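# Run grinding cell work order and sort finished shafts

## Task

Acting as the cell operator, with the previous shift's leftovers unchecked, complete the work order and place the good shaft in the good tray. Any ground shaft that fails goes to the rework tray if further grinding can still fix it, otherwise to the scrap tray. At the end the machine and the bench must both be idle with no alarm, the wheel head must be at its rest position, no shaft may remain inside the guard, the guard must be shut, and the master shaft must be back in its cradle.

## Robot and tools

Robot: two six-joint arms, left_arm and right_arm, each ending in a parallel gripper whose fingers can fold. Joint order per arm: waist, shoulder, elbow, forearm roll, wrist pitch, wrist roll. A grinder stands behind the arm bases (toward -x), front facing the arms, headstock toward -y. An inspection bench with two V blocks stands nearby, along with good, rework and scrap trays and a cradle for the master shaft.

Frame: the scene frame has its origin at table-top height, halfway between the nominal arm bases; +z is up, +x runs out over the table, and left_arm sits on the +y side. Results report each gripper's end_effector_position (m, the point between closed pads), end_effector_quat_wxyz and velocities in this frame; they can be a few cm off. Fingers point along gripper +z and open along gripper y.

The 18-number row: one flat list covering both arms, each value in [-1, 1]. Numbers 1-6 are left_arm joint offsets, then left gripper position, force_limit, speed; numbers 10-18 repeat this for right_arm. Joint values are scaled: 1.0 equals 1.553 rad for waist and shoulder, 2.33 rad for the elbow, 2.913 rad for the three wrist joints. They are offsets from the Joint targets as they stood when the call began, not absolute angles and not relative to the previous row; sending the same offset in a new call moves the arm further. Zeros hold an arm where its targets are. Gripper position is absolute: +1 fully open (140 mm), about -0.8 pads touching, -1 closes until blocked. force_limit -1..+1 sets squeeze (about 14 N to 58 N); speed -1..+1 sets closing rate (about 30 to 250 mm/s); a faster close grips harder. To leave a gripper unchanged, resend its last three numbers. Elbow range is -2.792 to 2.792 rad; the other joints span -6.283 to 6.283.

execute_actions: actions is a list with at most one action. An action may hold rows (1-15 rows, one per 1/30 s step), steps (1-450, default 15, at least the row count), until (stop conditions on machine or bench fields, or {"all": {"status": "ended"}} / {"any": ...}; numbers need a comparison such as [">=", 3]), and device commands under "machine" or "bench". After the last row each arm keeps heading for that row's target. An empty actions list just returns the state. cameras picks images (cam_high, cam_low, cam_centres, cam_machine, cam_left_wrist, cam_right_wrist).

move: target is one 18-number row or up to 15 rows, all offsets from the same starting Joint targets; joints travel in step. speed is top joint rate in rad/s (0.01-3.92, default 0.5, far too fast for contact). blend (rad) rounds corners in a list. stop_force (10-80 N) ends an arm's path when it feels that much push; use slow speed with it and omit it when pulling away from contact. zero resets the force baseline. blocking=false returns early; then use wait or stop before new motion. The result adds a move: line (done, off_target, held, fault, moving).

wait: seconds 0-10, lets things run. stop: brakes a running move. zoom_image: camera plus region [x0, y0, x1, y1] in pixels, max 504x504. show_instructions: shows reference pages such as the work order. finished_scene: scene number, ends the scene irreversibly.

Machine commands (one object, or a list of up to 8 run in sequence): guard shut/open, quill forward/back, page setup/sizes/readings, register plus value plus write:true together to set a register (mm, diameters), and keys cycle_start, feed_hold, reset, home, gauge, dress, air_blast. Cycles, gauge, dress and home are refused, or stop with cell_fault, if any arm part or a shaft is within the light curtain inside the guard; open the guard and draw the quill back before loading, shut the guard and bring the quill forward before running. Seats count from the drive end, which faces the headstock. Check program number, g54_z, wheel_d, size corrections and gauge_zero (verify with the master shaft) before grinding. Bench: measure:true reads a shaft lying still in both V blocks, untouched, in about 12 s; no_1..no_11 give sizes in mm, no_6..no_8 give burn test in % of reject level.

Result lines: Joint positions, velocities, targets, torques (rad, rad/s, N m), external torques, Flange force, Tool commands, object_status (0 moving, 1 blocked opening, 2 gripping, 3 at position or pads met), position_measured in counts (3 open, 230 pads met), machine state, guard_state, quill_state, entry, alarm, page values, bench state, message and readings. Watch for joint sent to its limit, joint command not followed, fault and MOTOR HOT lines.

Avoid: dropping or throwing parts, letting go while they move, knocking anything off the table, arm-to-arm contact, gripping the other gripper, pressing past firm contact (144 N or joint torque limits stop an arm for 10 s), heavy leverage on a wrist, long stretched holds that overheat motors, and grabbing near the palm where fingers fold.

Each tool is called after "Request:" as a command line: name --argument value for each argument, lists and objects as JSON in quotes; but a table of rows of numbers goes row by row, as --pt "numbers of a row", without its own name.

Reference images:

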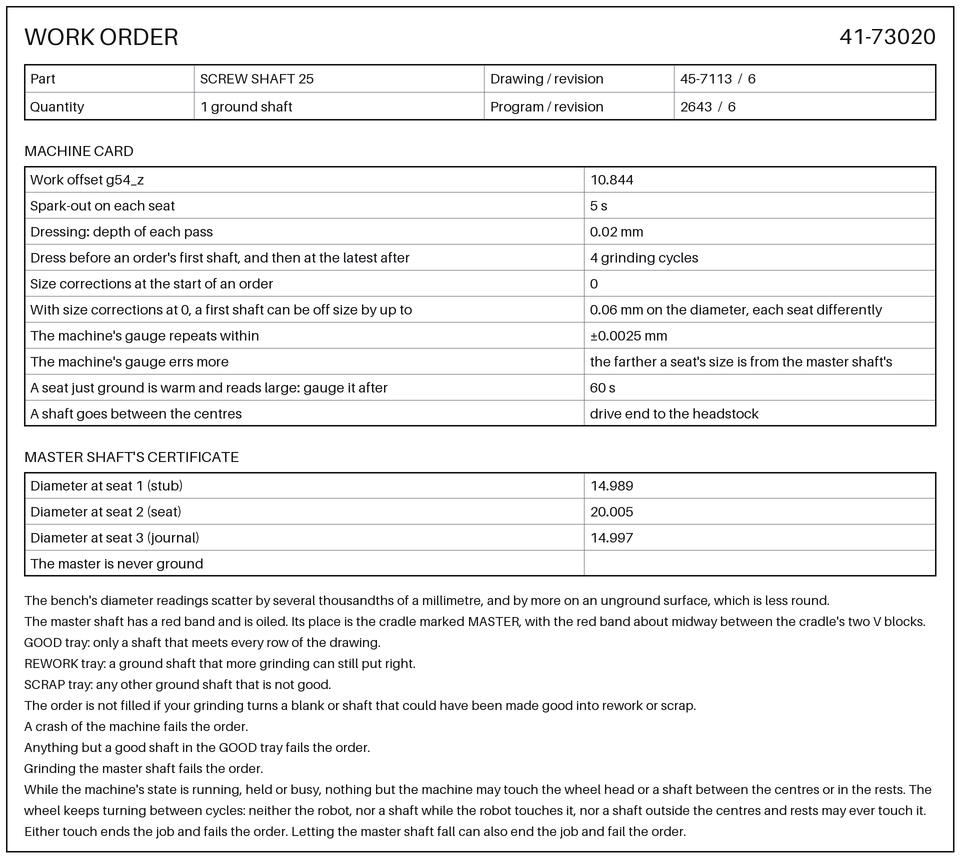

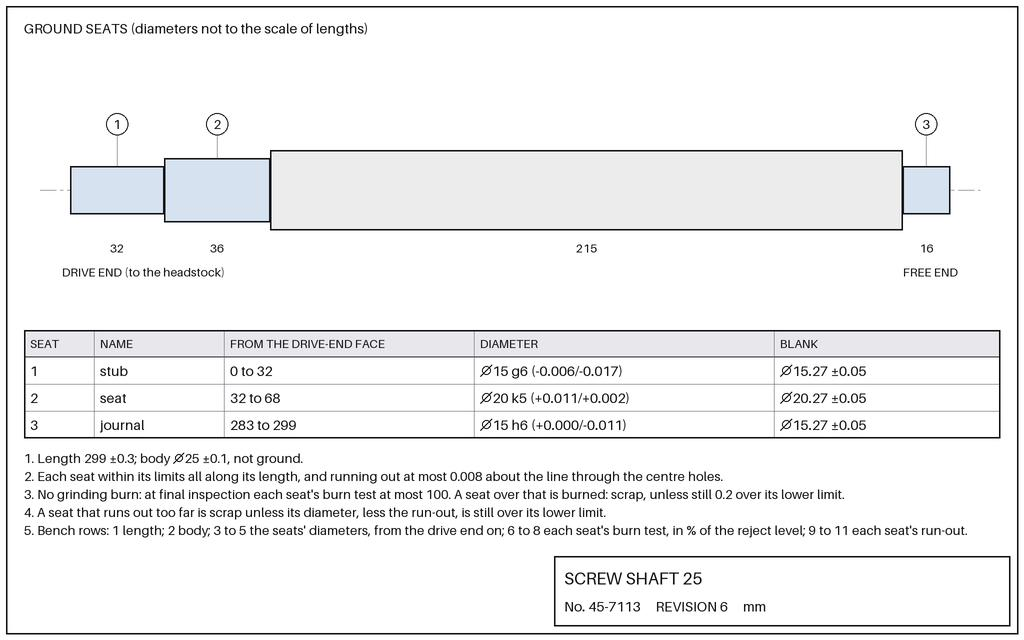

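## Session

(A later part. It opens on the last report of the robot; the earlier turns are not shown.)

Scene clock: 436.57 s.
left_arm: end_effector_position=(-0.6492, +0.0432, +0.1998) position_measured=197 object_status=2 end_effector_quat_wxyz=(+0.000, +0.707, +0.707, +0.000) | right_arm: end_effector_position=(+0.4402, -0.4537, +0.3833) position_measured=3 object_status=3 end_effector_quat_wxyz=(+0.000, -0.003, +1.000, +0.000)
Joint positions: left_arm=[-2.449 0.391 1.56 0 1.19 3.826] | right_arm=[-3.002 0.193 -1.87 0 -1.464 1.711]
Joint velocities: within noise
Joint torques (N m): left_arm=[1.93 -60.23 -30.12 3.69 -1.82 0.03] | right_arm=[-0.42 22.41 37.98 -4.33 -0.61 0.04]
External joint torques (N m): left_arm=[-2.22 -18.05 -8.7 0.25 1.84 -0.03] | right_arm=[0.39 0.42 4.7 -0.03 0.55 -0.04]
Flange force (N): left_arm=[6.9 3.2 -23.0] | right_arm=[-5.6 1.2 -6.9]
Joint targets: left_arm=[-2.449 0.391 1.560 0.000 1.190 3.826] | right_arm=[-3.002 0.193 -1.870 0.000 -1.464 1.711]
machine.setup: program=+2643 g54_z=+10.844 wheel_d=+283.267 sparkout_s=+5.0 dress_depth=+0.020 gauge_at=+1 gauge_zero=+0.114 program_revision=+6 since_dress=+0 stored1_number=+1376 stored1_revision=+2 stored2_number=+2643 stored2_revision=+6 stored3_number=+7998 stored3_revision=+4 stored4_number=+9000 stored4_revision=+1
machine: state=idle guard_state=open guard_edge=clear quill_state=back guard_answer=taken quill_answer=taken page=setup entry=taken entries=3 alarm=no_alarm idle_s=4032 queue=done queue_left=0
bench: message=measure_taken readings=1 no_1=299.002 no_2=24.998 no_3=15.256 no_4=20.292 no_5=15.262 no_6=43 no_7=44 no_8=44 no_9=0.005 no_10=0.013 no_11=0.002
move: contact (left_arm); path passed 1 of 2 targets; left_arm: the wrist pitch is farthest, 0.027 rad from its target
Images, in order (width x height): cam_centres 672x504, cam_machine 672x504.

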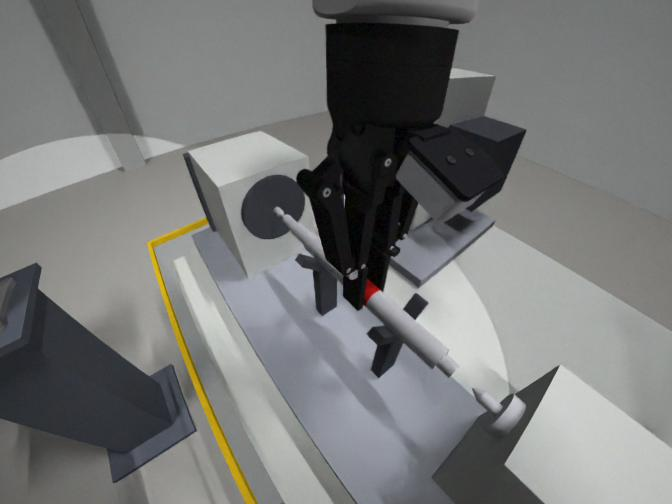

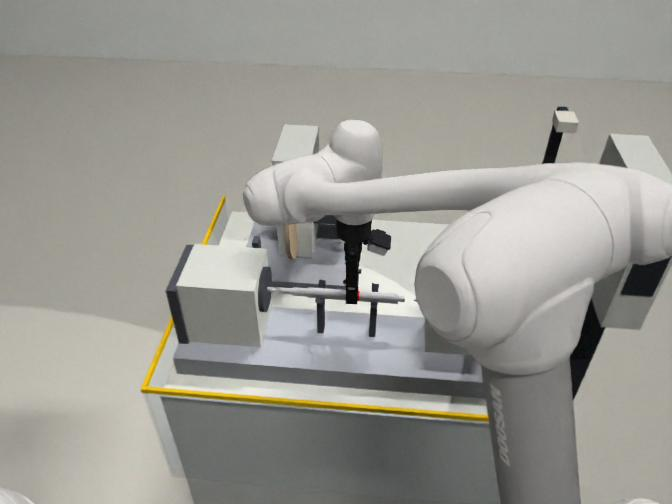

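Request:
execute_actions --actions '[{"rows":[[0,0,0,0,0,0,0,1,-1,0,0,0,0,0,0,1,1,1]],"steps":60}]' --cameras '["cam_centres"]'

Request:
move --target '[0,-0.0444,-0.13201,0,0.12947,0,0,1,-1,0,0,0,0,0,0,1,1,1]' --speed 0.15 --cameras '["cam_left_wrist","cam_centres","cam_machine"]'

Request:
zoom_image --camera "cam_left_wrist" --region '[250, 150, 430, 330]'

Request:
zoom_image --camera "cam_centres" --region '[230, 160, 520, 460]'

Scene clock: 448.97 s.
left_arm: end_effector_position=(-0.6492, +0.0432, +0.1997) position_measured=129 object_status=3 end_effector_quat_wxyz=(+0.000, +0.707, +0.707, +0.000) | right_arm: end_effector_position=(+0.4402, -0.4537, +0.3833) position_measured=3 object_status=3 end_effector_quat_wxyz=(+0.000, -0.003, +1.000, +0.000)
Joint positions: left_arm=[-2.449 0.391 1.56 0 1.19 3.826] | right_arm=[-3.002 0.193 -1.87 0 -1.464 1.711]
Joint velocities: within noise
Joint torques (N m): left_arm=[2.75 -76.87 -37.75 3.9 0.38 -0.1] | right_arm=[-0.42 22.83 37.87 -4.31 -0.67 0.12]
External joint torques (N m): left_arm=[-3.25 -1.31 -1.15 0.04 -0.36 0.1] | right_arm=[0.54 -0.9 4.58 -0.04 0.61 -0.12]
Flange force (N): left_arm=[3.0 -2.9 -1.4] | right_arm=[-7.7 1.4 -6.3]
Joint targets: left_arm=[-2.449 0.391 1.560 0.000 1.190 3.826] | right_arm=[-3.002 0.193 -1.870 0.000 -1.464 1.711]
machine.setup: program=+2643 g54_z=+10.844 wheel_d=+283.267 sparkout_s=+5.0 dress_depth=+0.020 gauge_at=+1 gauge_zero=+0.114 program_revision=+6 since_dress=+0 stored1_number=+1376 stored1_revision=+2 stored2_number=+2643 stored2_revision=+6 stored3_number=+7998 stored3_revision=+4 stored4_number=+9000 stored4_revision=+1
machine: state=idle guard_state=open guard_edge=clear quill_state=back guard_answer=taken quill_answer=taken page=setup entry=taken entries=3 alarm=no_alarm idle_s=4044 queue=done queue_left=0
bench: message=measure_taken readings=1 no_1=299.002 no_2=24.998 no_3=15.256 no_4=20.292 no_5=15.262 no_6=43 no_7=44 no_8=44 no_9=0.005 no_10=0.013 no_11=0.002
Images, in order (width x height): cam_centres 672x504.

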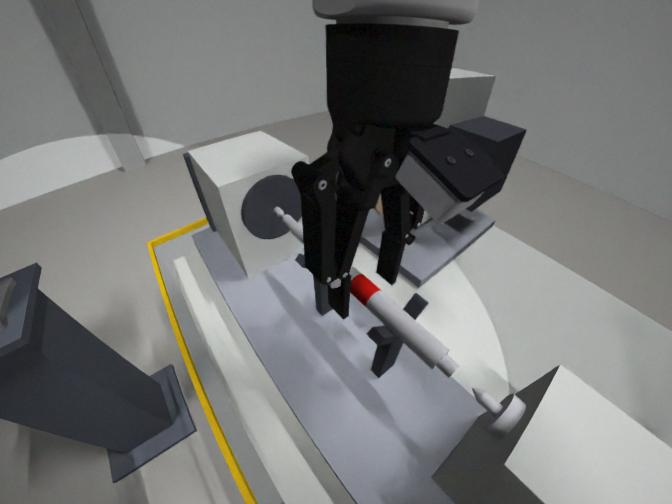

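Scene clock: 451.80 s.
left_arm: end_effector_position=(-0.6490, +0.0434, +0.4200) position_measured=129 object_status=3 end_effector_quat_wxyz=(+0.000, +0.707, +0.707, +0.000) | right_arm: end_effector_position=(+0.4402, -0.4537, +0.3833) position_measured=3 object_status=3 end_effector_quat_wxyz=(+0.000, -0.003, +1.000, +0.000)
Joint positions: left_arm=[-2.449 0.322 1.252 0 1.568 3.826] | right_arm=[-3.002 0.193 -1.87 0 -1.464 1.711]
Joint velocities: within noise
Joint torques (N m): left_arm=[2.72 -72.93 -40.62 4.23 0.35 -0.06] | right_arm=[-0.69 22.6 38 -4.25 -0.61 0.1]
External joint torques (N m): left_arm=[-3.17 -1.78 -1.23 0.01 -0.32 0.06] | right_arm=[0.8 -0.65 4.48 -0.1 0.56 -0.09]
Flange force (N): left_arm=[3.5 -2.3 -1.6] | right_arm=[-7.0 2.0 -6.3]
Joint targets: left_arm=[-2.449 0.322 1.252 0.000 1.568 3.826] | right_arm=[-3.002 0.193 -1.870 0.000 -1.464 1.711]
machine.setup: program=+2643 g54_z=+10.844 wheel_d=+283.267 sparkout_s=+5.0 dress_depth=+0.020 gauge_at=+1 gauge_zero=+0.114 program_revision=+6 since_dress=+0 stored1_number=+1376 stored1_revision=+2 stored2_number=+2643 stored2_revision=+6 stored3_number=+7998 stored3_revision=+4 stored4_number=+9000 stored4_revision=+1
machine: state=idle guard_state=open guard_edge=clear quill_state=back guard_answer=taken quill_answer=taken page=setup entry=taken entries=3 alarm=no_alarm idle_s=4047 queue=done queue_left=0
bench: message=measure_taken readings=1 no_1=299.002 no_2=24.998 no_3=15.256 no_4=20.292 no_5=15.262 no_6=43 no_7=44 no_8=44 no_9=0.005 no_10=0.013 no_11=0.002
move: done
camera_calibration:
cam_left_wrist: T_world_to_cam=[[0.999893, -0.0118609, -0.00857492, 0.664803], [-0.00814822, -0.93781, 0.347052, -0.107791], [-0.012158, -0.346945, -0.937807, 0.540098], [0, 0, 0, 1]] pos_world=[-0.659044, 0.0941821, 0.549617]
Images, in order (width x height): cam_centres 672x504, cam_machine 672x504, cam_left_wrist 672x504.

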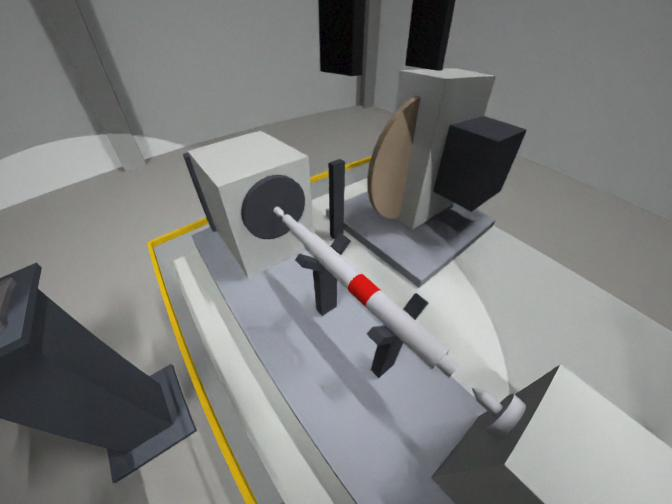

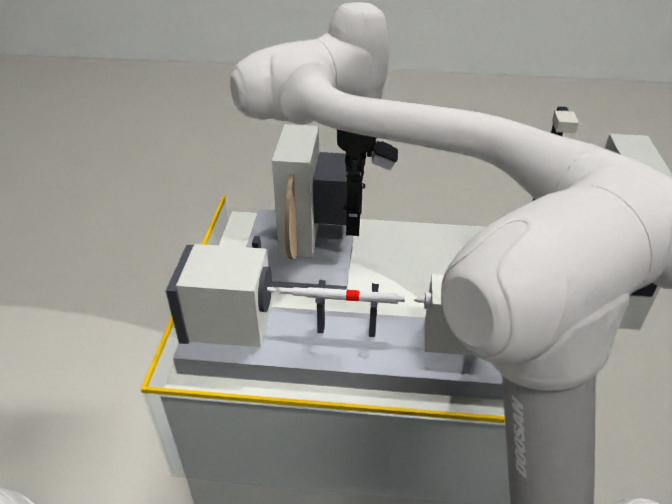

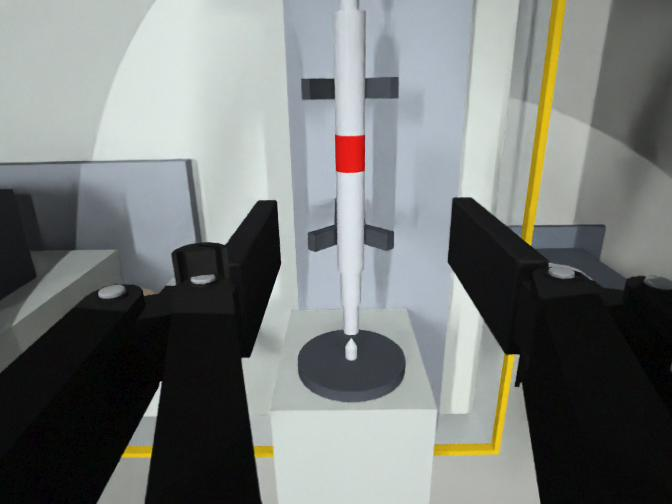

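Scaled by 2.800 from the camera's 672x504 image, which has a finer 960x720 frame.

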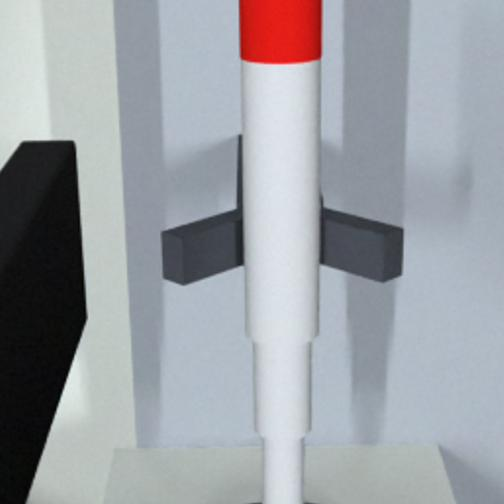

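Scaled by 1.680 from the camera's 672x504 image, which has a finer 960x720 frame.

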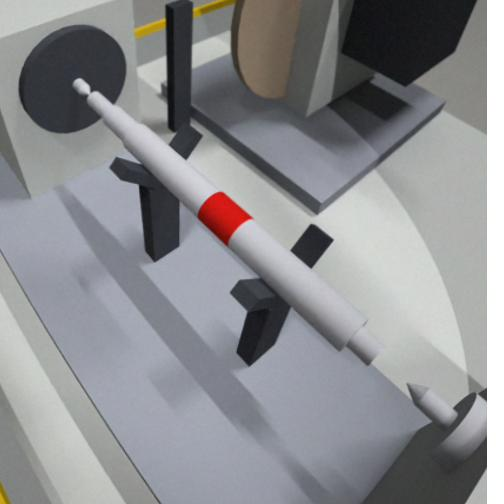

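Request:
execute_actions --actions '[{"machine":{"quill":"forward"},"steps":100}]' --cameras '["cam_centres","cam_left_wrist"]'

Request:
zoom_image --camera "cam_left_wrist" --region '[250, 250, 450, 400]'

Request:
move --target '[0.56536,-0.26787,0.20129,0,-0.01819,-0.42087,0,1,-1,0,0,0,0,0,0,1,1,1]' --speed 0.8 --cameras '["cam_machine"]'

Scene clock: 460.10 s.
left_arm: end_effector_position=(-0.6490, +0.0434, +0.4201) position_measured=129 object_status=3 end_effector_quat_wxyz=(+0.000, +0.707, +0.707, +0.000) | right_arm: end_effector_position=(+0.4402, -0.4537, +0.3833) position_measured=3 object_status=3 end_effector_quat_wxyz=(+0.000, -0.003, +1.000, +0.000)
Joint positions: left_arm=[-2.449 0.322 1.252 0 1.568 3.826] | right_arm=[-3.002 0.193 -1.87 0 -1.464 1.711]
Joint velocities: within noise
Joint torques (N m): left_arm=[2.49 -72.93 -40.69 4.2 0.34 -0.11] | right_arm=[-0.54 22.74 37.95 -4.34 -0.64 0.05]
External joint torques (N m): left_arm=[-2.54 -1.68 -1.14 0.06 -0.32 0.11] | right_arm=[0.51 0.08 4.73 -0.03 0.57 -0.05]
Flange force (N): left_arm=[2.8 -1.7 -1.5] | right_arm=[-6.2 1.4 -6.8]
Joint targets: left_arm=[-2.449 0.322 1.252 0.000 1.568 3.826] | right_arm=[-3.002 0.193 -1.870 0.000 -1.464 1.711]
Tool commands: left_gripper/position=+0.0 left_gripper/force_limit=+1.0 left_gripper/speed=-1.0 right_gripper/position=+1.0 right_gripper/force_limit=+1.0 right_gripper/speed=+1.0
machine.setup: program=+2643 g54_z=+10.844 wheel_d=+283.267 sparkout_s=+5.0 dress_depth=+0.020 gauge_at=+1 gauge_zero=+0.114 program_revision=+6 since_dress=+0 stored1_number=+1376 stored1_revision=+2 stored2_number=+2643 stored2_revision=+6 stored3_number=+7998 stored3_revision=+4 stored4_number=+9000 stored4_revision=+1
machine: state=idle guard_state=open guard_edge=clear quill_state=clamped guard_answer=taken quill_answer=taken page=setup entry=taken entries=3 alarm=no_alarm idle_s=4055 queue=done queue_left=0
bench: message=measure_taken readings=1 no_1=299.002 no_2=24.998 no_3=15.256 no_4=20.292 no_5=15.262 no_6=43 no_7=44 no_8=44 no_9=0.005 no_10=0.013 no_11=0.002
camera_calibration:
cam_left_wrist: T_world_to_cam=[[0.999892, -0.0118961, -0.00866852, 0.664858], [-0.0081487, -0.93781, 0.347053, -0.107827], [-0.012258, -0.346945, -0.937805, 0.540126], [0, 0, 0, 1]] pos_world=[-0.659044, 0.0941821, 0.549718]
Images, in order (width x height): cam_centres 672x504, cam_left_wrist 672x504.

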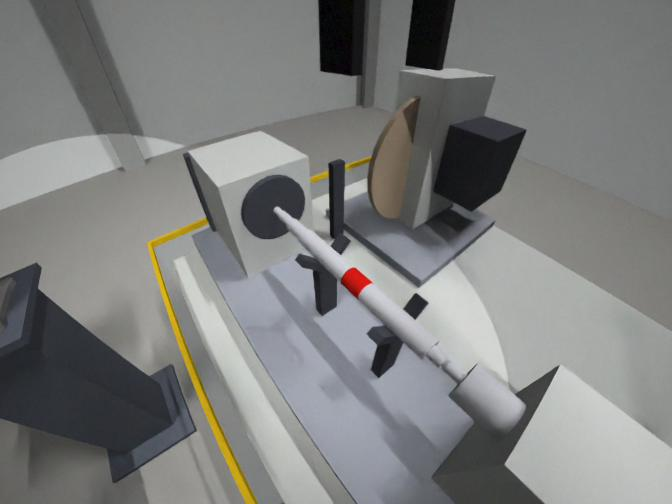

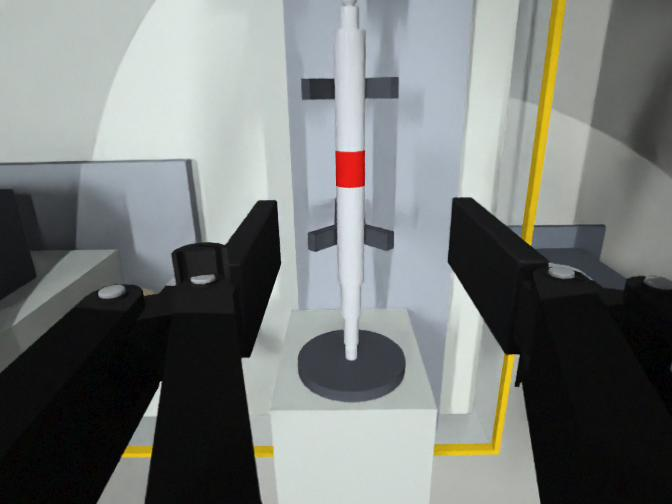

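Scaled by 2.520 from the camera's 672x504 image, which has a finer 960x720 frame.

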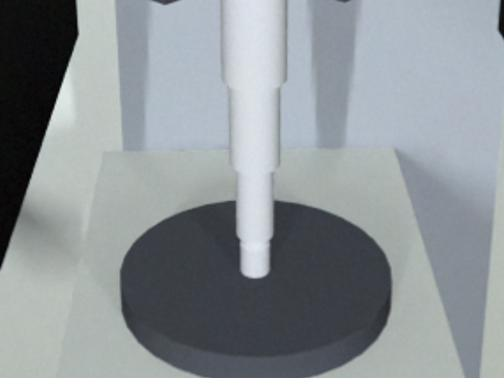

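Scene clock: 462.10 s.
left_arm: end_effector_position=(-0.0553, +0.0469, +0.4197) position_measured=129 object_status=3 end_effector_quat_wxyz=(+0.000, -0.263, +0.965, +0.000) | right_arm: end_effector_position=(+0.4402, -0.4537, +0.3833) position_measured=3 object_status=3 end_effector_quat_wxyz=(+0.000, -0.003, +1.000, +0.000)
Joint positions: left_arm=[-1.571 -0.094 1.721 0 1.515 2.6] | right_arm=[-3.002 0.193 -1.87 0 -1.464 1.711]
Joint velocities: within noise
Joint torques (N m): left_arm=[3.37 -32.59 -40.7 4.23 0.35 -0.14] | right_arm=[-0.08 22.44 38.24 -4.28 -0.62 0.03]
External joint torques (N m): left_arm=[-3.4 0.32 -1.04 0 -0.37 0.14] | right_arm=[0.11 0.06 4.38 -0.08 0.57 -0.03]
Flange force (N): left_arm=[6.5 1.5 -1.1] | right_arm=[-5.9 0.5 -6.2]
Joint targets: left_arm=[-1.571 -0.094 1.721 0.000 1.515 2.600] | right_arm=[-3.002 0.193 -1.870 0.000 -1.464 1.711]
machine.setup: program=+2643 g54_z=+10.844 wheel_d=+283.267 sparkout_s=+5.0 dress_depth=+0.020 gauge_at=+1 gauge_zero=+0.114 program_revision=+6 since_dress=+0 stored1_number=+1376 stored1_revision=+2 stored2_number=+2643 stored2_revision=+6 stored3_number=+7998 stored3_revision=+4 stored4_number=+9000 stored4_revision=+1
machine: state=idle guard_state=open guard_edge=clear quill_state=clamped guard_answer=taken quill_answer=taken page=setup entry=taken entries=3 alarm=no_alarm idle_s=4057 queue=done queue_left=0
bench: message=measure_taken readings=1 no_1=299.002 no_2=24.998 no_3=15.256 no_4=20.292 no_5=15.262 no_6=43 no_7=44 no_8=44 no_9=0.005 no_10=0.013 no_11=0.002
move: done
Images, in order (width x height): cam_machine 672x504.

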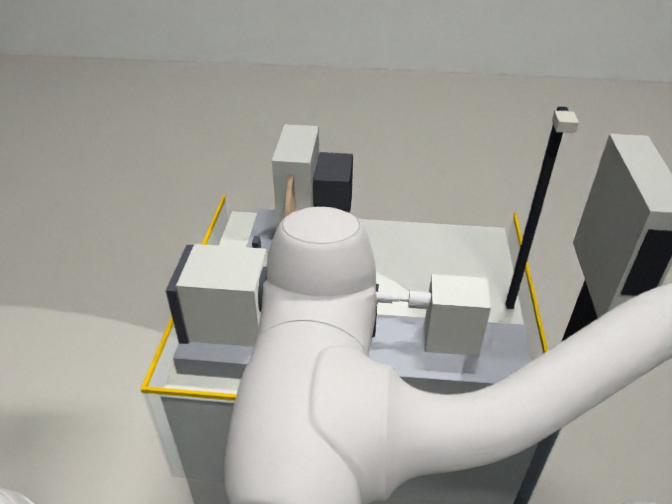

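Request:
execute_actions --actions '[{"machine":[{"guard":"shut","page":"readings"},{"register":"gauge_at","value":1,"write":true,"gauge":true},{"register":"gauge_at","value":2,"write":true,"gauge":true},{"register":"gauge_at","value":3,"write":true,"gauge":true}],"steps":450,"until":{"machine":{"queue":["!=","running"]}}}]' --cameras '["cam_machine"]'

Scene clock: 480.97 s.
left_arm: end_effector_position=(-0.0553, +0.0469, +0.4197) position_measured=129 object_status=3 end_effector_quat_wxyz=(+0.000, -0.263, +0.965, +0.000) | right_arm: end_effector_position=(+0.4402, -0.4537, +0.3833) position_measured=3 object_status=3 end_effector_quat_wxyz=(+0.000, -0.003, +1.000, +0.000)
Joint positions: left_arm=[-1.571 -0.094 1.721 0 1.515 2.6] | right_arm=[-3.002 0.193 -1.87 0 -1.464 1.711]
Joint velocities: within noise
Joint torques (N m): left_arm=[2.51 -31.67 -40.93 4.13 0.34 -0.06] | right_arm=[-0.57 22.78 38.14 -4.32 -0.67 0.03]
External joint torques (N m): left_arm=[-2.44 -0.95 -0.92 0.12 -0.36 0.06] | right_arm=[0.56 -0.01 4.56 -0.05 0.61 -0.03]
Flange force (N): left_arm=[4.0 2.6 -1.0] | right_arm=[-6.1 1.6 -6.4]
Joint targets: left_arm=[-1.571 -0.094 1.721 0.000 1.515 2.600] | right_arm=[-3.002 0.193 -1.870 0.000 -1.464 1.711]
Tool commands: left_gripper/position=+0.0 left_gripper/force_limit=+1.0 left_gripper/speed=-1.0 right_gripper/position=+1.0 right_gripper/force_limit=+1.0 right_gripper/speed=+1.0
machine.readings: gauge_d=+14.998 gauge_d_1=+14.989 gauge_d_2=+20.006 gauge_d_3=+14.998 pos_x=+0.000 pos_z=+0.000 load_peak=+0.0 cycles=+0
machine: state=idle guard_state=shut guard_edge=clear quill_state=clamped guard_answer=taken quill_answer=taken page=readings entry=taken entries=9 alarm=no_alarm idle_s=4076 queue=done queue_left=0
bench: message=measure_taken readings=1 no_1=299.002 no_2=24.998 no_3=15.256 no_4=20.292 no_5=15.262 no_6=43 no_7=44 no_8=44 no_9=0.005 no_10=0.013 no_11=0.002
Images, in order (width x height): cam_machine 672x504.

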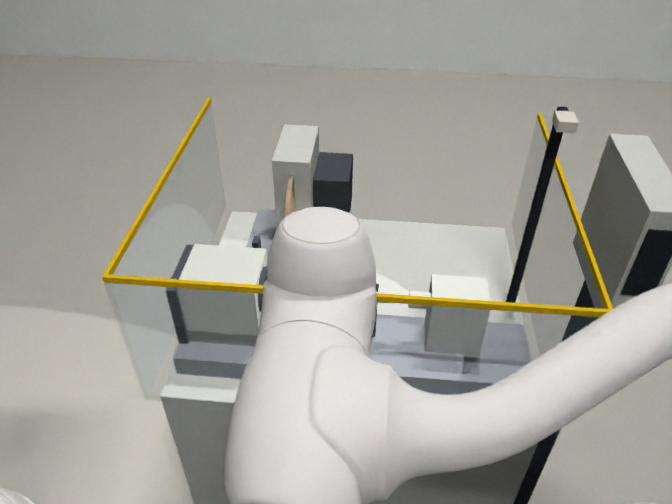

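Request:
execute_actions --actions '[{"machine":[{"register":"gauge_at","value":1,"write":true,"gauge":true},{"register":"gauge_at","value":2,"write":true,"gauge":true},{"register":"gauge_at","value":3,"write":true,"gauge":true}],"steps":450,"until":{"machine":{"queue":["!=","running"]}}}]' --cameras '[]'

Request:
execute_actions --actions '[{"machine":[{"register":"gauge_at","value":1,"write":true,"gauge":true},{"register":"gauge_at","value":2,"write":true,"gauge":true},{"register":"gauge_at","value":3,"write":true,"gauge":true}],"steps":450,"until":{"machine":{"queue":["!=","running"]}}}]' --cameras '[]'

Request:
execute_actions --actions '[{"machine":[{"register":"gauge_at","value":1,"write":true,"gauge":true},{"register":"gauge_at","value":2,"write":true,"gauge":true},{"register":"gauge_at","value":3,"write":true,"gauge":true},{"guard":"open"}],"steps":450,"until":{"machine":{"queue":["!=","running"],"guard_state":"open"}}}]' --cameras '[]'

Scene clock: 498.53 s.
left_arm: end_effector_position=(-0.0553, +0.0469, +0.4197) position_measured=129 object_status=3 end_effector_quat_wxyz=(+0.000, -0.263, +0.965, +0.000) | right_arm: end_effector_position=(+0.4402, -0.4537, +0.3833) position_measured=3 object_status=3 end_effector_quat_wxyz=(+0.000, -0.003, +1.000, +0.000)
Joint positions: left_arm=[-1.571 -0.094 1.721 0 1.515 2.6] | right_arm=[-3.002 0.193 -1.87 0 -1.464 1.711]
Joint velocities: within noise
Joint torques (N m): left_arm=[3.06 -31.79 -40.87 4.19 0.3 -0.08] | right_arm=[-0.54 22.53 38.06 -4.31 -0.67 0.09]
External joint torques (N m): left_arm=[-3.06 -0.64 -0.95 0.06 -0.32 0.08] | right_arm=[0.57 -0.09 4.55 -0.06 0.61 -0.09]
Flange force (N): left_arm=[5.3 2.7 -1.1] | right_arm=[-6.2 1.5 -6.4]
Joint targets: left_arm=[-1.571 -0.094 1.721 0.000 1.515 2.600] | right_arm=[-3.002 0.193 -1.870 0.000 -1.464 1.711]
Tool commands: left_gripper/position=+0.0 left_gripper/force_limit=+1.0 left_gripper/speed=-1.0 right_gripper/position=+1.0 right_gripper/force_limit=+1.0 right_gripper/speed=+1.0
machine.readings: gauge_d=+14.997 gauge_d_1=+14.989 gauge_d_2=+20.006 gauge_d_3=+14.997 pos_x=+0.000 pos_z=+0.000 load_peak=+0.0 cycles=+0
machine: state=idle guard_state=shut guard_edge=clear quill_state=clamped guard_answer=taken quill_answer=taken page=readings entry=taken entries=15 alarm=no_alarm idle_s=4094 queue=done queue_left=0
bench: message=measure_taken readings=1 no_1=299.002 no_2=24.998 no_3=15.256 no_4=20.292 no_5=15.262 no_6=43 no_7=44 no_8=44 no_9=0.005 no_10=0.013 no_11=0.002
No camera images: "cameras" was empty.

Scene clock: 510.87 s.
left_arm: end_effector_position=(-0.0553, +0.0469, +0.4197) position_measured=129 object_status=3 end_effector_quat_wxyz=(+0.000, -0.263, +0.965, +0.000) | right_arm: end_effector_position=(+0.4402, -0.4537, +0.3833) position_measured=3 object_status=3 end_effector_quat_wxyz=(+0.000, -0.003, +1.000, +0.000)
Joint positions: left_arm=[-1.571 -0.094 1.721 0 1.515 2.6] | right_arm=[-3.002 0.193 -1.87 0 -1.464 1.711]
Joint velocities: within noise
Joint torques (N m): left_arm=[2.98 -32.18 -40.56 4.23 0.27 -0.09] | right_arm=[-0.21 22.57 38.17 -4.31 -0.64 0.11]
External joint torques (N m): left_arm=[-2.99 -0.33 -1.27 0.01 -0.29 0.09] | right_arm=[0.26 -0.18 4.42 -0.05 0.58 -0.11]
Flange force (N): left_arm=[5.6 1.8 -1.7] | right_arm=[-6.3 0.7 -6.2]
Joint targets: left_arm=[-1.571 -0.094 1.721 0.000 1.515 2.600] | right_arm=[-3.002 0.193 -1.870 0.000 -1.464 1.711]
Tool commands: left_gripper/position=+0.0 left_gripper/force_limit=+1.0 left_gripper/speed=-1.0 right_gripper/position=+1.0 right_gripper/force_limit=+1.0 right_gripper/speed=+1.0
machine.readings: gauge_d=+14.997 gauge_d_1=+14.989 gauge_d_2=+20.005 gauge_d_3=+14.997 pos_x=+0.000 pos_z=+0.000 load_peak=+0.0 cycles=+0
machine: state=idle guard_state=shut guard_edge=clear quill_state=clamped guard_answer=taken quill_answer=taken page=readings entry=taken entries=21 alarm=no_alarm idle_s=4106 queue=done queue_left=0
bench: message=measure_taken readings=1 no_1=299.002 no_2=24.998 no_3=15.256 no_4=20.292 no_5=15.262 no_6=43 no_7=44 no_8=44 no_9=0.005 no_10=0.013 no_11=0.002
No camera images: "cameras" was empty.

Scene clock: 525.53 s.
left_arm: end_effector_position=(-0.0553, +0.0469, +0.4197) position_measured=129 object_status=3 end_effector_quat_wxyz=(+0.000, -0.263, +0.965, +0.000) | right_arm: end_effector_position=(+0.4402, -0.4537, +0.3833) position_measured=3 object_status=3 end_effector_quat_wxyz=(+0.000, -0.003, +1.000, +0.000)
Joint positions: left_arm=[-1.571 -0.094 1.721 0 1.515 2.6] | right_arm=[-3.002 0.193 -1.87 0 -1.464 1.711]
Joint velocities: within noise
Joint torques (N m): left_arm=[2.89 -31.89 -40.94 4.19 0.32 -0.09] | right_arm=[-0.56 22.42 38.17 -4.33 -0.69 0.05]
External joint torques (N m): left_arm=[-2.82 -0.41 -0.75 0.06 -0.34 0.09] | right_arm=[0.53 0.52 4.57 -0.05 0.63 -0.05]
Flange force (N): left_arm=[4.9 2.4 -0.7] | right_arm=[-5.2 1.4 -6.5]
Joint targets: left_arm=[-1.571 -0.094 1.721 0.000 1.515 2.600] | right_arm=[-3.002 0.193 -1.870 0.000 -1.464 1.711]
Tool commands: left_gripper/position=+0.0 left_gripper/force_limit=+1.0 left_gripper/speed=-1.0 right_gripper/position=+1.0 right_gripper/force_limit=+1.0 right_gripper/speed=+1.0
machine.readings: gauge_d=+14.997 gauge_d_1=+14.989 gauge_d_2=+20.005 gauge_d_3=+14.997 pos_x=+0.000 pos_z=+0.000 load_peak=+0.0 cycles=+0
machine: state=idle guard_state=open guard_edge=clear quill_state=clamped guard_answer=taken quill_answer=taken page=readings entry=taken entries=27 alarm=no_alarm idle_s=4120 queue=done queue_left=0
bench: message=measure_taken readings=1 no_1=299.002 no_2=24.998 no_3=15.256 no_4=20.292 no_5=15.262 no_6=43 no_7=44 no_8=44 no_9=0.005 no_10=0.013 no_11=0.002
No camera images: "cameras" was empty.

Request:
execute_actions --actions '[{"machine":{"quill":"back"},"steps":95}]' --cameras '[]'

Request:
move --pt "-0.5569 0.27751 -0.19443 0 0.00743 0.42504 0 1 -1 0 0 0 0 0 0 1 1 1" --pt "-0.5569 0.32159 -0.07572 0 -0.11102 0.42504 0 1 -1 0 0 0 0 0 0 1 1 1" --speed '[0.8,0.2]' --cameras '["cam_left_wrist","cam_centres"]'

Scene clock: 545.33 s.
left_arm: end_effector_position=(-0.0553, +0.0469, +0.4197) position_measured=129 object_status=3 end_effector_quat_wxyz=(+0.000, -0.263, +0.965, +0.000) | right_arm: end_effector_position=(+0.4402, -0.4537, +0.3833) position_measured=3 object_status=3 end_effector_quat_wxyz=(+0.000, -0.003, +1.000, +0.000)
Joint positions: left_arm=[-1.571 -0.094 1.721 0 1.515 2.6] | right_arm=[-3.002 0.193 -1.87 0 -1.464 1.711]
Joint velocities: within noise
Joint torques (N m): left_arm=[2.91 -31.83 -40.79 4.19 0.29 -0.06] | right_arm=[-0.5 22.35 37.91 -4.31 -0.61 0.05]
External joint torques (N m): left_arm=[-2.73 -0.69 -1.03 0.07 -0.31 0.06] | right_arm=[0.46 0.49 4.73 -0.06 0.54 -0.05]
Flange force (N): left_arm=[4.8 2.4 -1.3] | right_arm=[-5.5 1.3 -6.9]
Joint targets: left_arm=[-1.571 -0.094 1.721 0.000 1.515 2.600] | right_arm=[-3.002 0.193 -1.870 0.000 -1.464 1.711]
Tool commands: left_gripper/position=+0.0 left_gripper/force_limit=+1.0 left_gripper/speed=-1.0 right_gripper/position=+1.0 right_gripper/force_limit=+1.0 right_gripper/speed=+1.0
machine.readings: gauge_d=+14.997 gauge_d_1=+0.000 gauge_d_2=+0.000 gauge_d_3=+0.000 pos_x=+0.000 pos_z=+0.000 load_peak=+0.0 cycles=+0
machine: state=idle guard_state=open guard_edge=clear quill_state=back guard_answer=taken quill_answer=taken page=readings entry=taken entries=27 alarm=no_alarm idle_s=4140 queue=done queue_left=0
bench: message=measure_taken readings=1 no_1=299.002 no_2=24.998 no_3=15.256 no_4=20.292 no_5=15.262 no_6=43 no_7=44 no_8=44 no_9=0.005 no_10=0.013 no_11=0.002
No camera images: "cameras" was empty.

Scene clock: 549.13 s.
left_arm: end_effector_position=(-0.6489, +0.0305, +0.1966) position_measured=129 object_status=3 end_effector_quat_wxyz=(+0.000, +0.707, +0.707, +0.000) | right_arm: end_effector_position=(+0.4402, -0.4537, +0.3833) position_measured=3 object_status=3 end_effector_quat_wxyz=(+0.000, -0.003, +1.000, +0.000)
Joint positions: left_arm=[-2.436 0.406 1.545 0 1.191 3.838] | right_arm=[-3.002 0.193 -1.87 0 -1.464 1.711]
Joint velocities: within noise
Joint torques (N m): left_arm=[2.43 -78 -37.65 3.9 0.3 -0.06] | right_arm=[-0.55 22.19 38.05 -4.28 -0.64 0.07]
External joint torques (N m): left_arm=[-2.57 -1.8 -1.24 0.06 -0.28 0.06] | right_arm=[0.58 0.33 4.59 -0.08 0.59 -0.07]
Flange force (N): left_arm=[2.6 -2.0 -1.9] | right_arm=[-5.6 1.5 -6.6]
Joint targets: left_arm=[-2.436 0.406 1.545 0.000 1.191 3.838] | right_arm=[-3.002 0.193 -1.870 0.000 -1.464 1.711]
machine.readings: gauge_d=+14.997 gauge_d_1=+0.000 gauge_d_2=+0.000 gauge_d_3=+0.000 pos_x=+0.000 pos_z=+0.000 load_peak=+0.0 cycles=+0
machine: state=idle guard_state=open guard_edge=clear quill_state=back guard_answer=taken quill_answer=taken page=readings entry=taken entries=27 alarm=no_alarm idle_s=4144 queue=done queue_left=0
bench: message=measure_taken readings=1 no_1=299.002 no_2=24.998 no_3=15.256 no_4=20.292 no_5=15.262 no_6=43 no_7=44 no_8=44 no_9=0.005 no_10=0.013 no_11=0.002
move: done
camera_calibration:
cam_left_wrist: T_world_to_cam=[[0.999901, -0.0108333, -0.00895836, 0.66268], [-0.00704767, -0.937713, 0.347339, -0.0417002], [-0.0121632, -0.347241, -0.937697, 0.326009], [0, 0, 0, 1]] pos_world=[-0.658943, 0.0812801, 0.326118]
Images, in order (width x height): cam_centres 672x504, cam_left_wrist 672x504.

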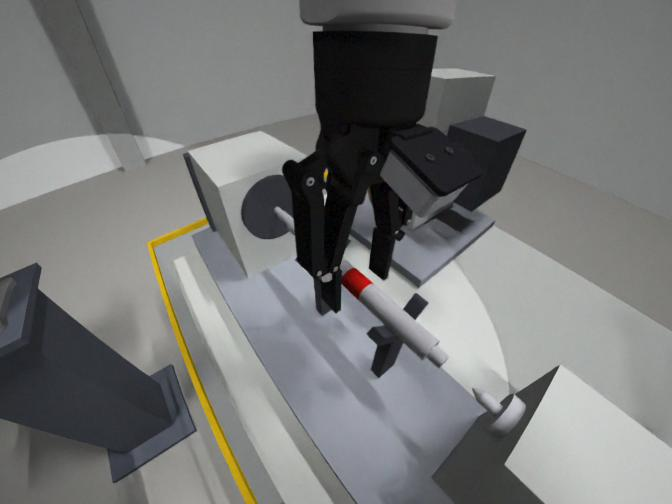

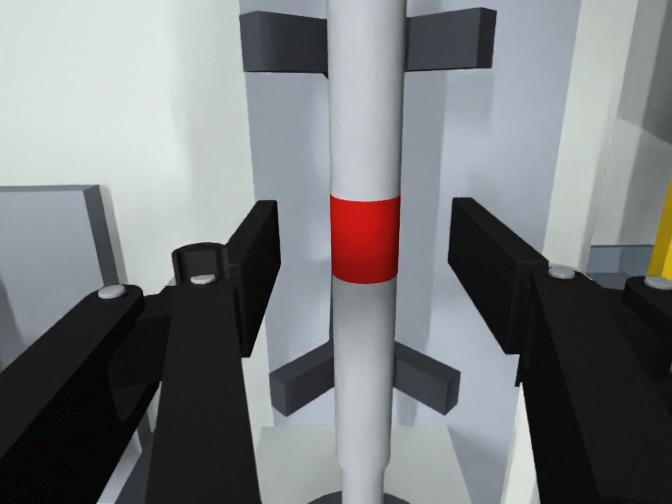

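Request:
execute_actions --actions '[{"rows":[[0,0,0,0,0,0,-1,1,-1,0,0,0,0,0,0,1,1,1]],"steps":75}]' --cameras '[]'

Scene clock: 554.83 s.
left_arm: end_effector_position=(-0.6489, +0.0305, +0.1965) position_measured=196 object_status=2 end_effector_quat_wxyz=(+0.000, +0.707, +0.707, +0.000) | right_arm: end_effector_position=(+0.4402, -0.4537, +0.3833) position_measured=3 object_status=3 end_effector_quat_wxyz=(+0.000, -0.003, +1.000, +0.000)
Joint positions: left_arm=[-2.436 0.406 1.545 0 1.191 3.838] | right_arm=[-3.002 0.193 -1.87 0 -1.464 1.711]
Joint velocities: within noise
Joint torques (N m): left_arm=[7.23 -68.74 -28.4 5.71 2.3 -0.16] | right_arm=[-0.59 22.55 38 -4.32 -0.63 0.06]
External joint torques (N m): left_arm=[-7.45 -11.02 -10.56 -1.74 -2.28 0.16] | right_arm=[0.65 -0.21 4.56 -0.04 0.57 -0.06]
Flange force (N): left_arm=[3.8 -9.9 -13.9] | right_arm=[-6.4 1.7 -6.5]
Joint targets: left_arm=[-2.436 0.406 1.545 0.000 1.191 3.838] | right_arm=[-3.002 0.193 -1.870 0.000 -1.464 1.711]
machine.readings: gauge_d=+14.997 gauge_d_1=+0.000 gauge_d_2=+0.000 gauge_d_3=+0.000 pos_x=+0.000 pos_z=+0.000 load_peak=+0.0 cycles=+0
machine: state=idle guard_state=open guard_edge=clear quill_state=back guard_answer=taken quill_answer=taken page=readings entry=taken entries=27 alarm=no_alarm idle_s=4149 queue=done queue_left=0
bench: message=measure_taken readings=1 no_1=299.002 no_2=24.998 no_3=15.256 no_4=20.292 no_5=15.262 no_6=43 no_7=44 no_8=44 no_9=0.005 no_10=0.013 no_11=0.002
No camera images: "cameras" was empty.

Request:
move --pt "0 -0.00042 -0.00045 0 0.00058 0 -1 1 -1 0 0 0 0 0 0 1 1 1" --pt "-0.00884 -0.00918 0.00809 0 -0.00157 -0.00471 -1 1 -1 0 0 0 0 0 0 1 1 1" --pt "-0.00884 -0.05429 -0.12474 0 0.12872 -0.00471 -1 1 -1 0 0 0 0 0 0 1 1 1" --pt "0.5569 -0.32159 0.07572 0 0.11102 -0.42504 -1 1 -1 0 0 0 0 0 0 1 1 1" --speed '[0.02,0.03,0.25,0.6]' --cameras '["cam_left_wrist"]'

Scene clock: 570.43 s.
left_arm: end_effector_position=(-0.0553, +0.0469, +0.4197) position_measured=196 object_status=2 end_effector_quat_wxyz=(+0.000, -0.263, +0.965, +0.000) | right_arm: end_effector_position=(+0.4402, -0.4537, +0.3833) position_measured=3 object_status=3 end_effector_quat_wxyz=(+0.000, -0.003, +1.000, +0.000)
Joint positions: left_arm=[-1.571 -0.094 1.721 0 1.515 2.6] | right_arm=[-3.002 0.193 -1.87 0 -1.464 1.711]
Joint velocities: within noise
Joint torques (N m): left_arm=[3.41 -36.76 -45.93 4.32 0.42 -0.09] | right_arm=[-0.9 22.54 37.94 -4.27 -0.66 0.11]
External joint torques (N m): left_arm=[-3.41 4.24 4.14 -0.09 -0.44 0.09] | right_arm=[0.98 -0.38 4.59 -0.09 0.6 -0.11]
Flange force (N): left_arm=[6.1 2.6 8.3] | right_arm=[-6.6 2.4 -6.4]
Joint targets: left_arm=[-1.571 -0.094 1.721 0.000 1.515 2.600] | right_arm=[-3.002 0.193 -1.870 0.000 -1.464 1.711]
machine.readings: gauge_d=+14.997 gauge_d_1=+0.000 gauge_d_2=+0.000 gauge_d_3=+0.000 pos_x=+0.000 pos_z=+0.000 load_peak=+0.0 cycles=+0
machine: state=idle guard_state=open guard_edge=clear quill_state=back guard_answer=taken quill_answer=taken page=readings entry=taken entries=27 alarm=no_alarm idle_s=4165 queue=done queue_left=0
bench: message=measure_taken readings=1 no_1=299.002 no_2=24.998 no_3=15.256 no_4=20.292 no_5=15.262 no_6=43 no_7=44 no_8=44 no_9=0.005 no_10=0.013 no_11=0.002
move: done
camera_calibration:
cam_left_wrist: T_world_to_cam=[[-0.498091, 0.867082, -0.0085763, -0.0527984], [0.811545, 0.469626, 0.347629, -0.120494], [0.30545, 0.166191, -0.937593, 0.541583], [0, 0, 0, 1]] pos_world=[-0.0939391, 0.0123615, 0.549219]
Images, in order (width x height): cam_left_wrist 672x504.

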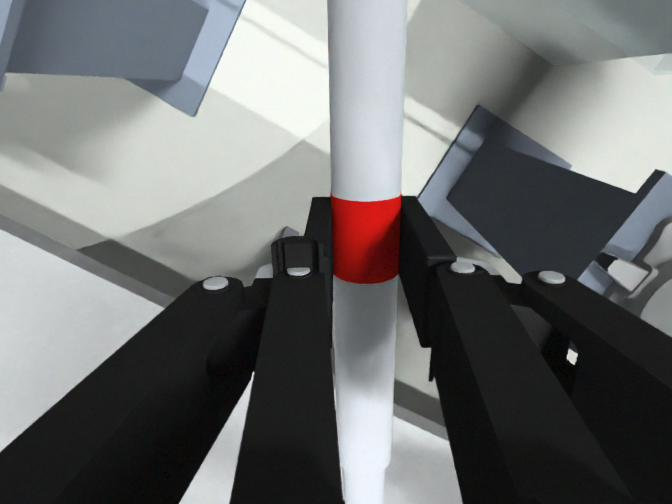

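Request:
move --pt "0.75982 0.21571 -0.10129 0 -0.03399 -0.46138 -1 1 -1 0 0 0 0 0 0 1 1 1" --pt "0.75982 0.30368 0.01695 0 -0.1756 -0.46138 -1 1 -1 0 0 0 0 0 0 1 1 1" --speed '[0.6,0.2]' --cameras '["cam_left_wrist","cam_low"]'

Request:
zoom_image --camera "cam_low" --region '[160, 130, 280, 220]'

Scene clock: 582.17 s.
left_arm: end_effector_position=(+0.5729, +0.3066, +0.1097) position_measured=196 object_status=2 end_effector_quat_wxyz=(+0.000, +0.999, -0.042, +0.000) | right_arm: end_effector_position=(+0.4402, -0.4537, +0.3833) position_measured=3 object_status=3 end_effector_quat_wxyz=(+0.000, -0.003, +1.000, +0.000)
Joint positions: left_arm=[-0.391 0.378 1.761 0 1.003 1.256] | right_arm=[-3.002 0.193 -1.87 0 -1.464 1.711]
Joint velocities: within noise
Joint torques (N m): left_arm=[3.15 -78.64 -38.5 3.63 0.49 0.01] | right_arm=[-0.51 22.43 37.98 -4.37 -0.69 0.07]
External joint torques (N m): left_arm=[-2.75 4.88 3.31 0 -0.53 -0.01] | right_arm=[0.56 -0.06 4.57 0.01 0.63 -0.07]
Flange force (N): left_arm=[-1.6 3.6 7.9] | right_arm=[-6.2 1.5 -6.4]
Joint targets: left_arm=[-0.391 0.378 1.761 0.000 1.003 1.256] | right_arm=[-3.002 0.193 -1.870 0.000 -1.464 1.711]
machine.readings: gauge_d=+14.997 gauge_d_1=+0.000 gauge_d_2=+0.000 gauge_d_3=+0.000 pos_x=+0.000 pos_z=+0.000 load_peak=+0.0 cycles=+0
machine: state=idle guard_state=open guard_edge=clear quill_state=back guard_answer=taken quill_answer=taken page=readings entry=taken entries=27 alarm=no_alarm idle_s=4176 queue=done queue_left=0
bench: message=measure_taken readings=1 no_1=299.002 no_2=24.998 no_3=15.256 no_4=20.292 no_5=15.262 no_6=43 no_7=44 no_8=44 no_9=0.005 no_10=0.013 no_11=0.002
move: done
camera_calibration:
cam_left_wrist: T_world_to_cam=[[-0.0956052, -0.995378, -0.00904882, 0.372711], [-0.933653, 0.0865168, 0.347572, 0.472836], [-0.345183, 0.0416781, -0.93761, 0.426927], [0, 0, 0, 1]] pos_world=[0.624466, 0.312286, 0.239319]
Images, in order (width x height): cam_low 672x504, cam_left_wrist 672x504.

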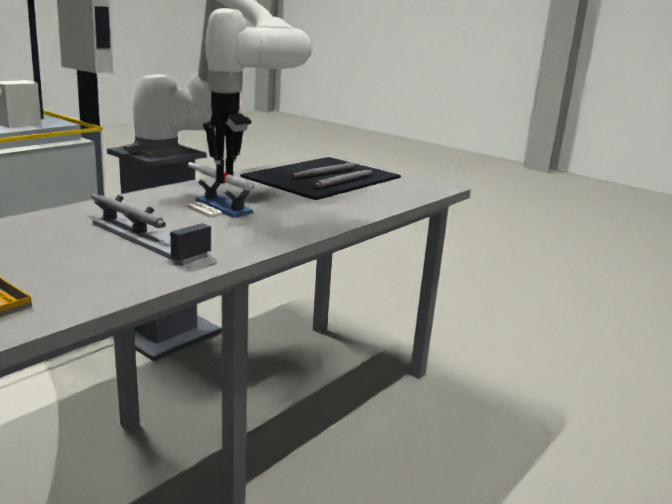

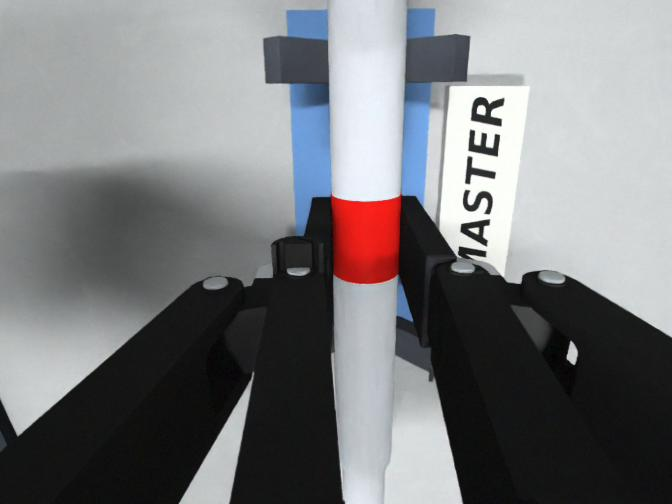

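Scaled by 4.200 from the camera's 672x504 image, which has a finer 960x720 frame.

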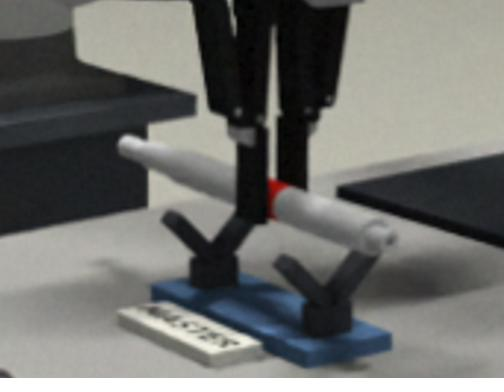

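Good. Lower gently.

Request:
move --target '[0,0.02215,0.01205,0,-0.02145,0,-1,1,-1,0,0,0,0,0,0,1,1,1]' --speed 0.025 --stop_force 12 --cameras '["cam_left_wrist","cam_low"]'

Request:
zoom_image --camera "cam_low" --region '[160, 130, 280, 220]'

Scene clock: 587.10 s.
left_arm: end_effector_position=(+0.5732, +0.3065, +0.0770) position_measured=196 object_status=2 end_effector_quat_wxyz=(+0.000, +0.999, -0.042, +0.000) | right_arm: end_effector_position=(+0.4402, -0.4537, +0.3833) position_measured=3 object_status=3 end_effector_quat_wxyz=(+0.000, -0.003, +1.000, +0.000)
Joint positions: left_arm=[-0.391 0.408 1.786 0 0.947 1.256] | right_arm=[-3.002 0.193 -1.87 0 -1.464 1.711]
Joint velocities: within noise
Joint torques (N m): left_arm=[14.52 -67.91 -24.63 7.75 3.19 -0.38] | right_arm=[-0.45 22.45 37.96 -4.34 -0.64 0.08]
External joint torques (N m): left_arm=[-14.01 -7.24 -9.22 -4.26 -3.24 0.38] | right_arm=[0.5 -0.09 4.64 -0.01 0.59 -0.08]
Flange force (N): left_arm=[0.7 20.4 -8.1] | right_arm=[-6.4 1.4 -6.6]
Joint targets: left_arm=[-0.391 0.408 1.786 0.000 0.947 1.256] | right_arm=[-3.002 0.193 -1.870 0.000 -1.464 1.711]
machine.readings: gauge_d=+14.997 gauge_d_1=+0.000 gauge_d_2=+0.000 gauge_d_3=+0.000 pos_x=+0.000 pos_z=+0.000 load_peak=+0.0 cycles=+0
machine: state=idle guard_state=open guard_edge=clear quill_state=back guard_answer=taken quill_answer=taken page=readings entry=taken entries=27 alarm=no_alarm idle_s=4181 queue=done queue_left=0
bench: message=measure_taken readings=1 no_1=299.002 no_2=24.998 no_3=15.256 no_4=20.292 no_5=15.262 no_6=43 no_7=44 no_8=44 no_9=0.005 no_10=0.013 no_11=0.002
move: contact (left_arm)
camera_calibration:
cam_left_wrist: T_world_to_cam=[[-0.0955016, -0.99539, -0.00880793, 0.372223], [-0.933817, 0.0865223, 0.347132, 0.48459], [-0.34477, 0.0413766, -0.937775, 0.39621], [0, 0, 0, 1]] pos_world=[0.624667, 0.312185, 0.206618]
Images, in order (width x height): cam_low 672x504, cam_left_wrist 672x504.

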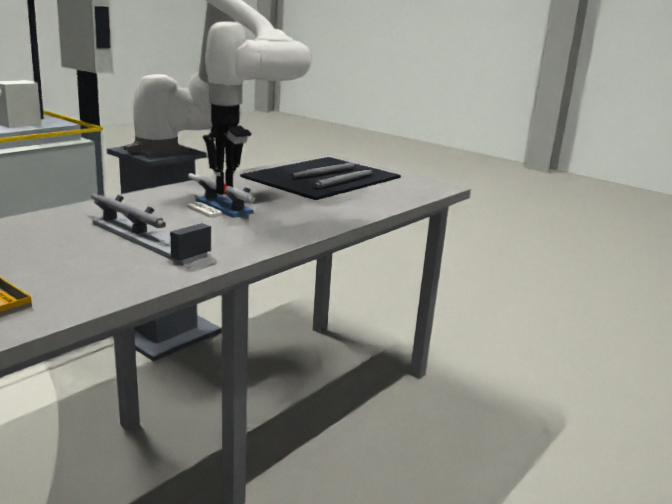

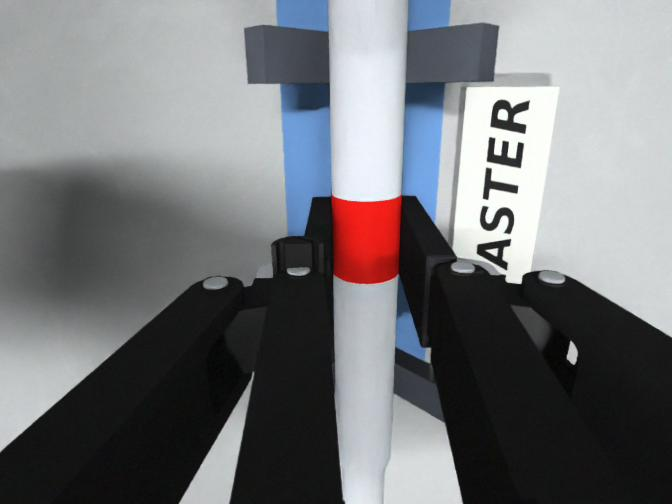

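Scaled by 4.200 from the camera's 672x504 image, which has a finer 960x720 frame.

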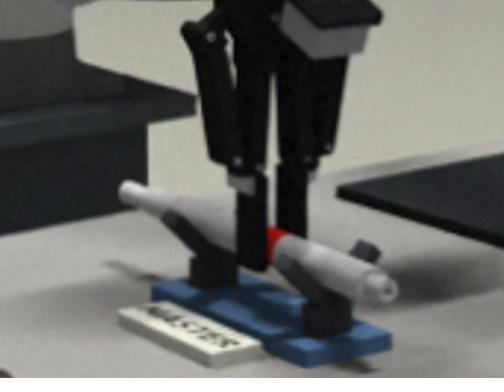

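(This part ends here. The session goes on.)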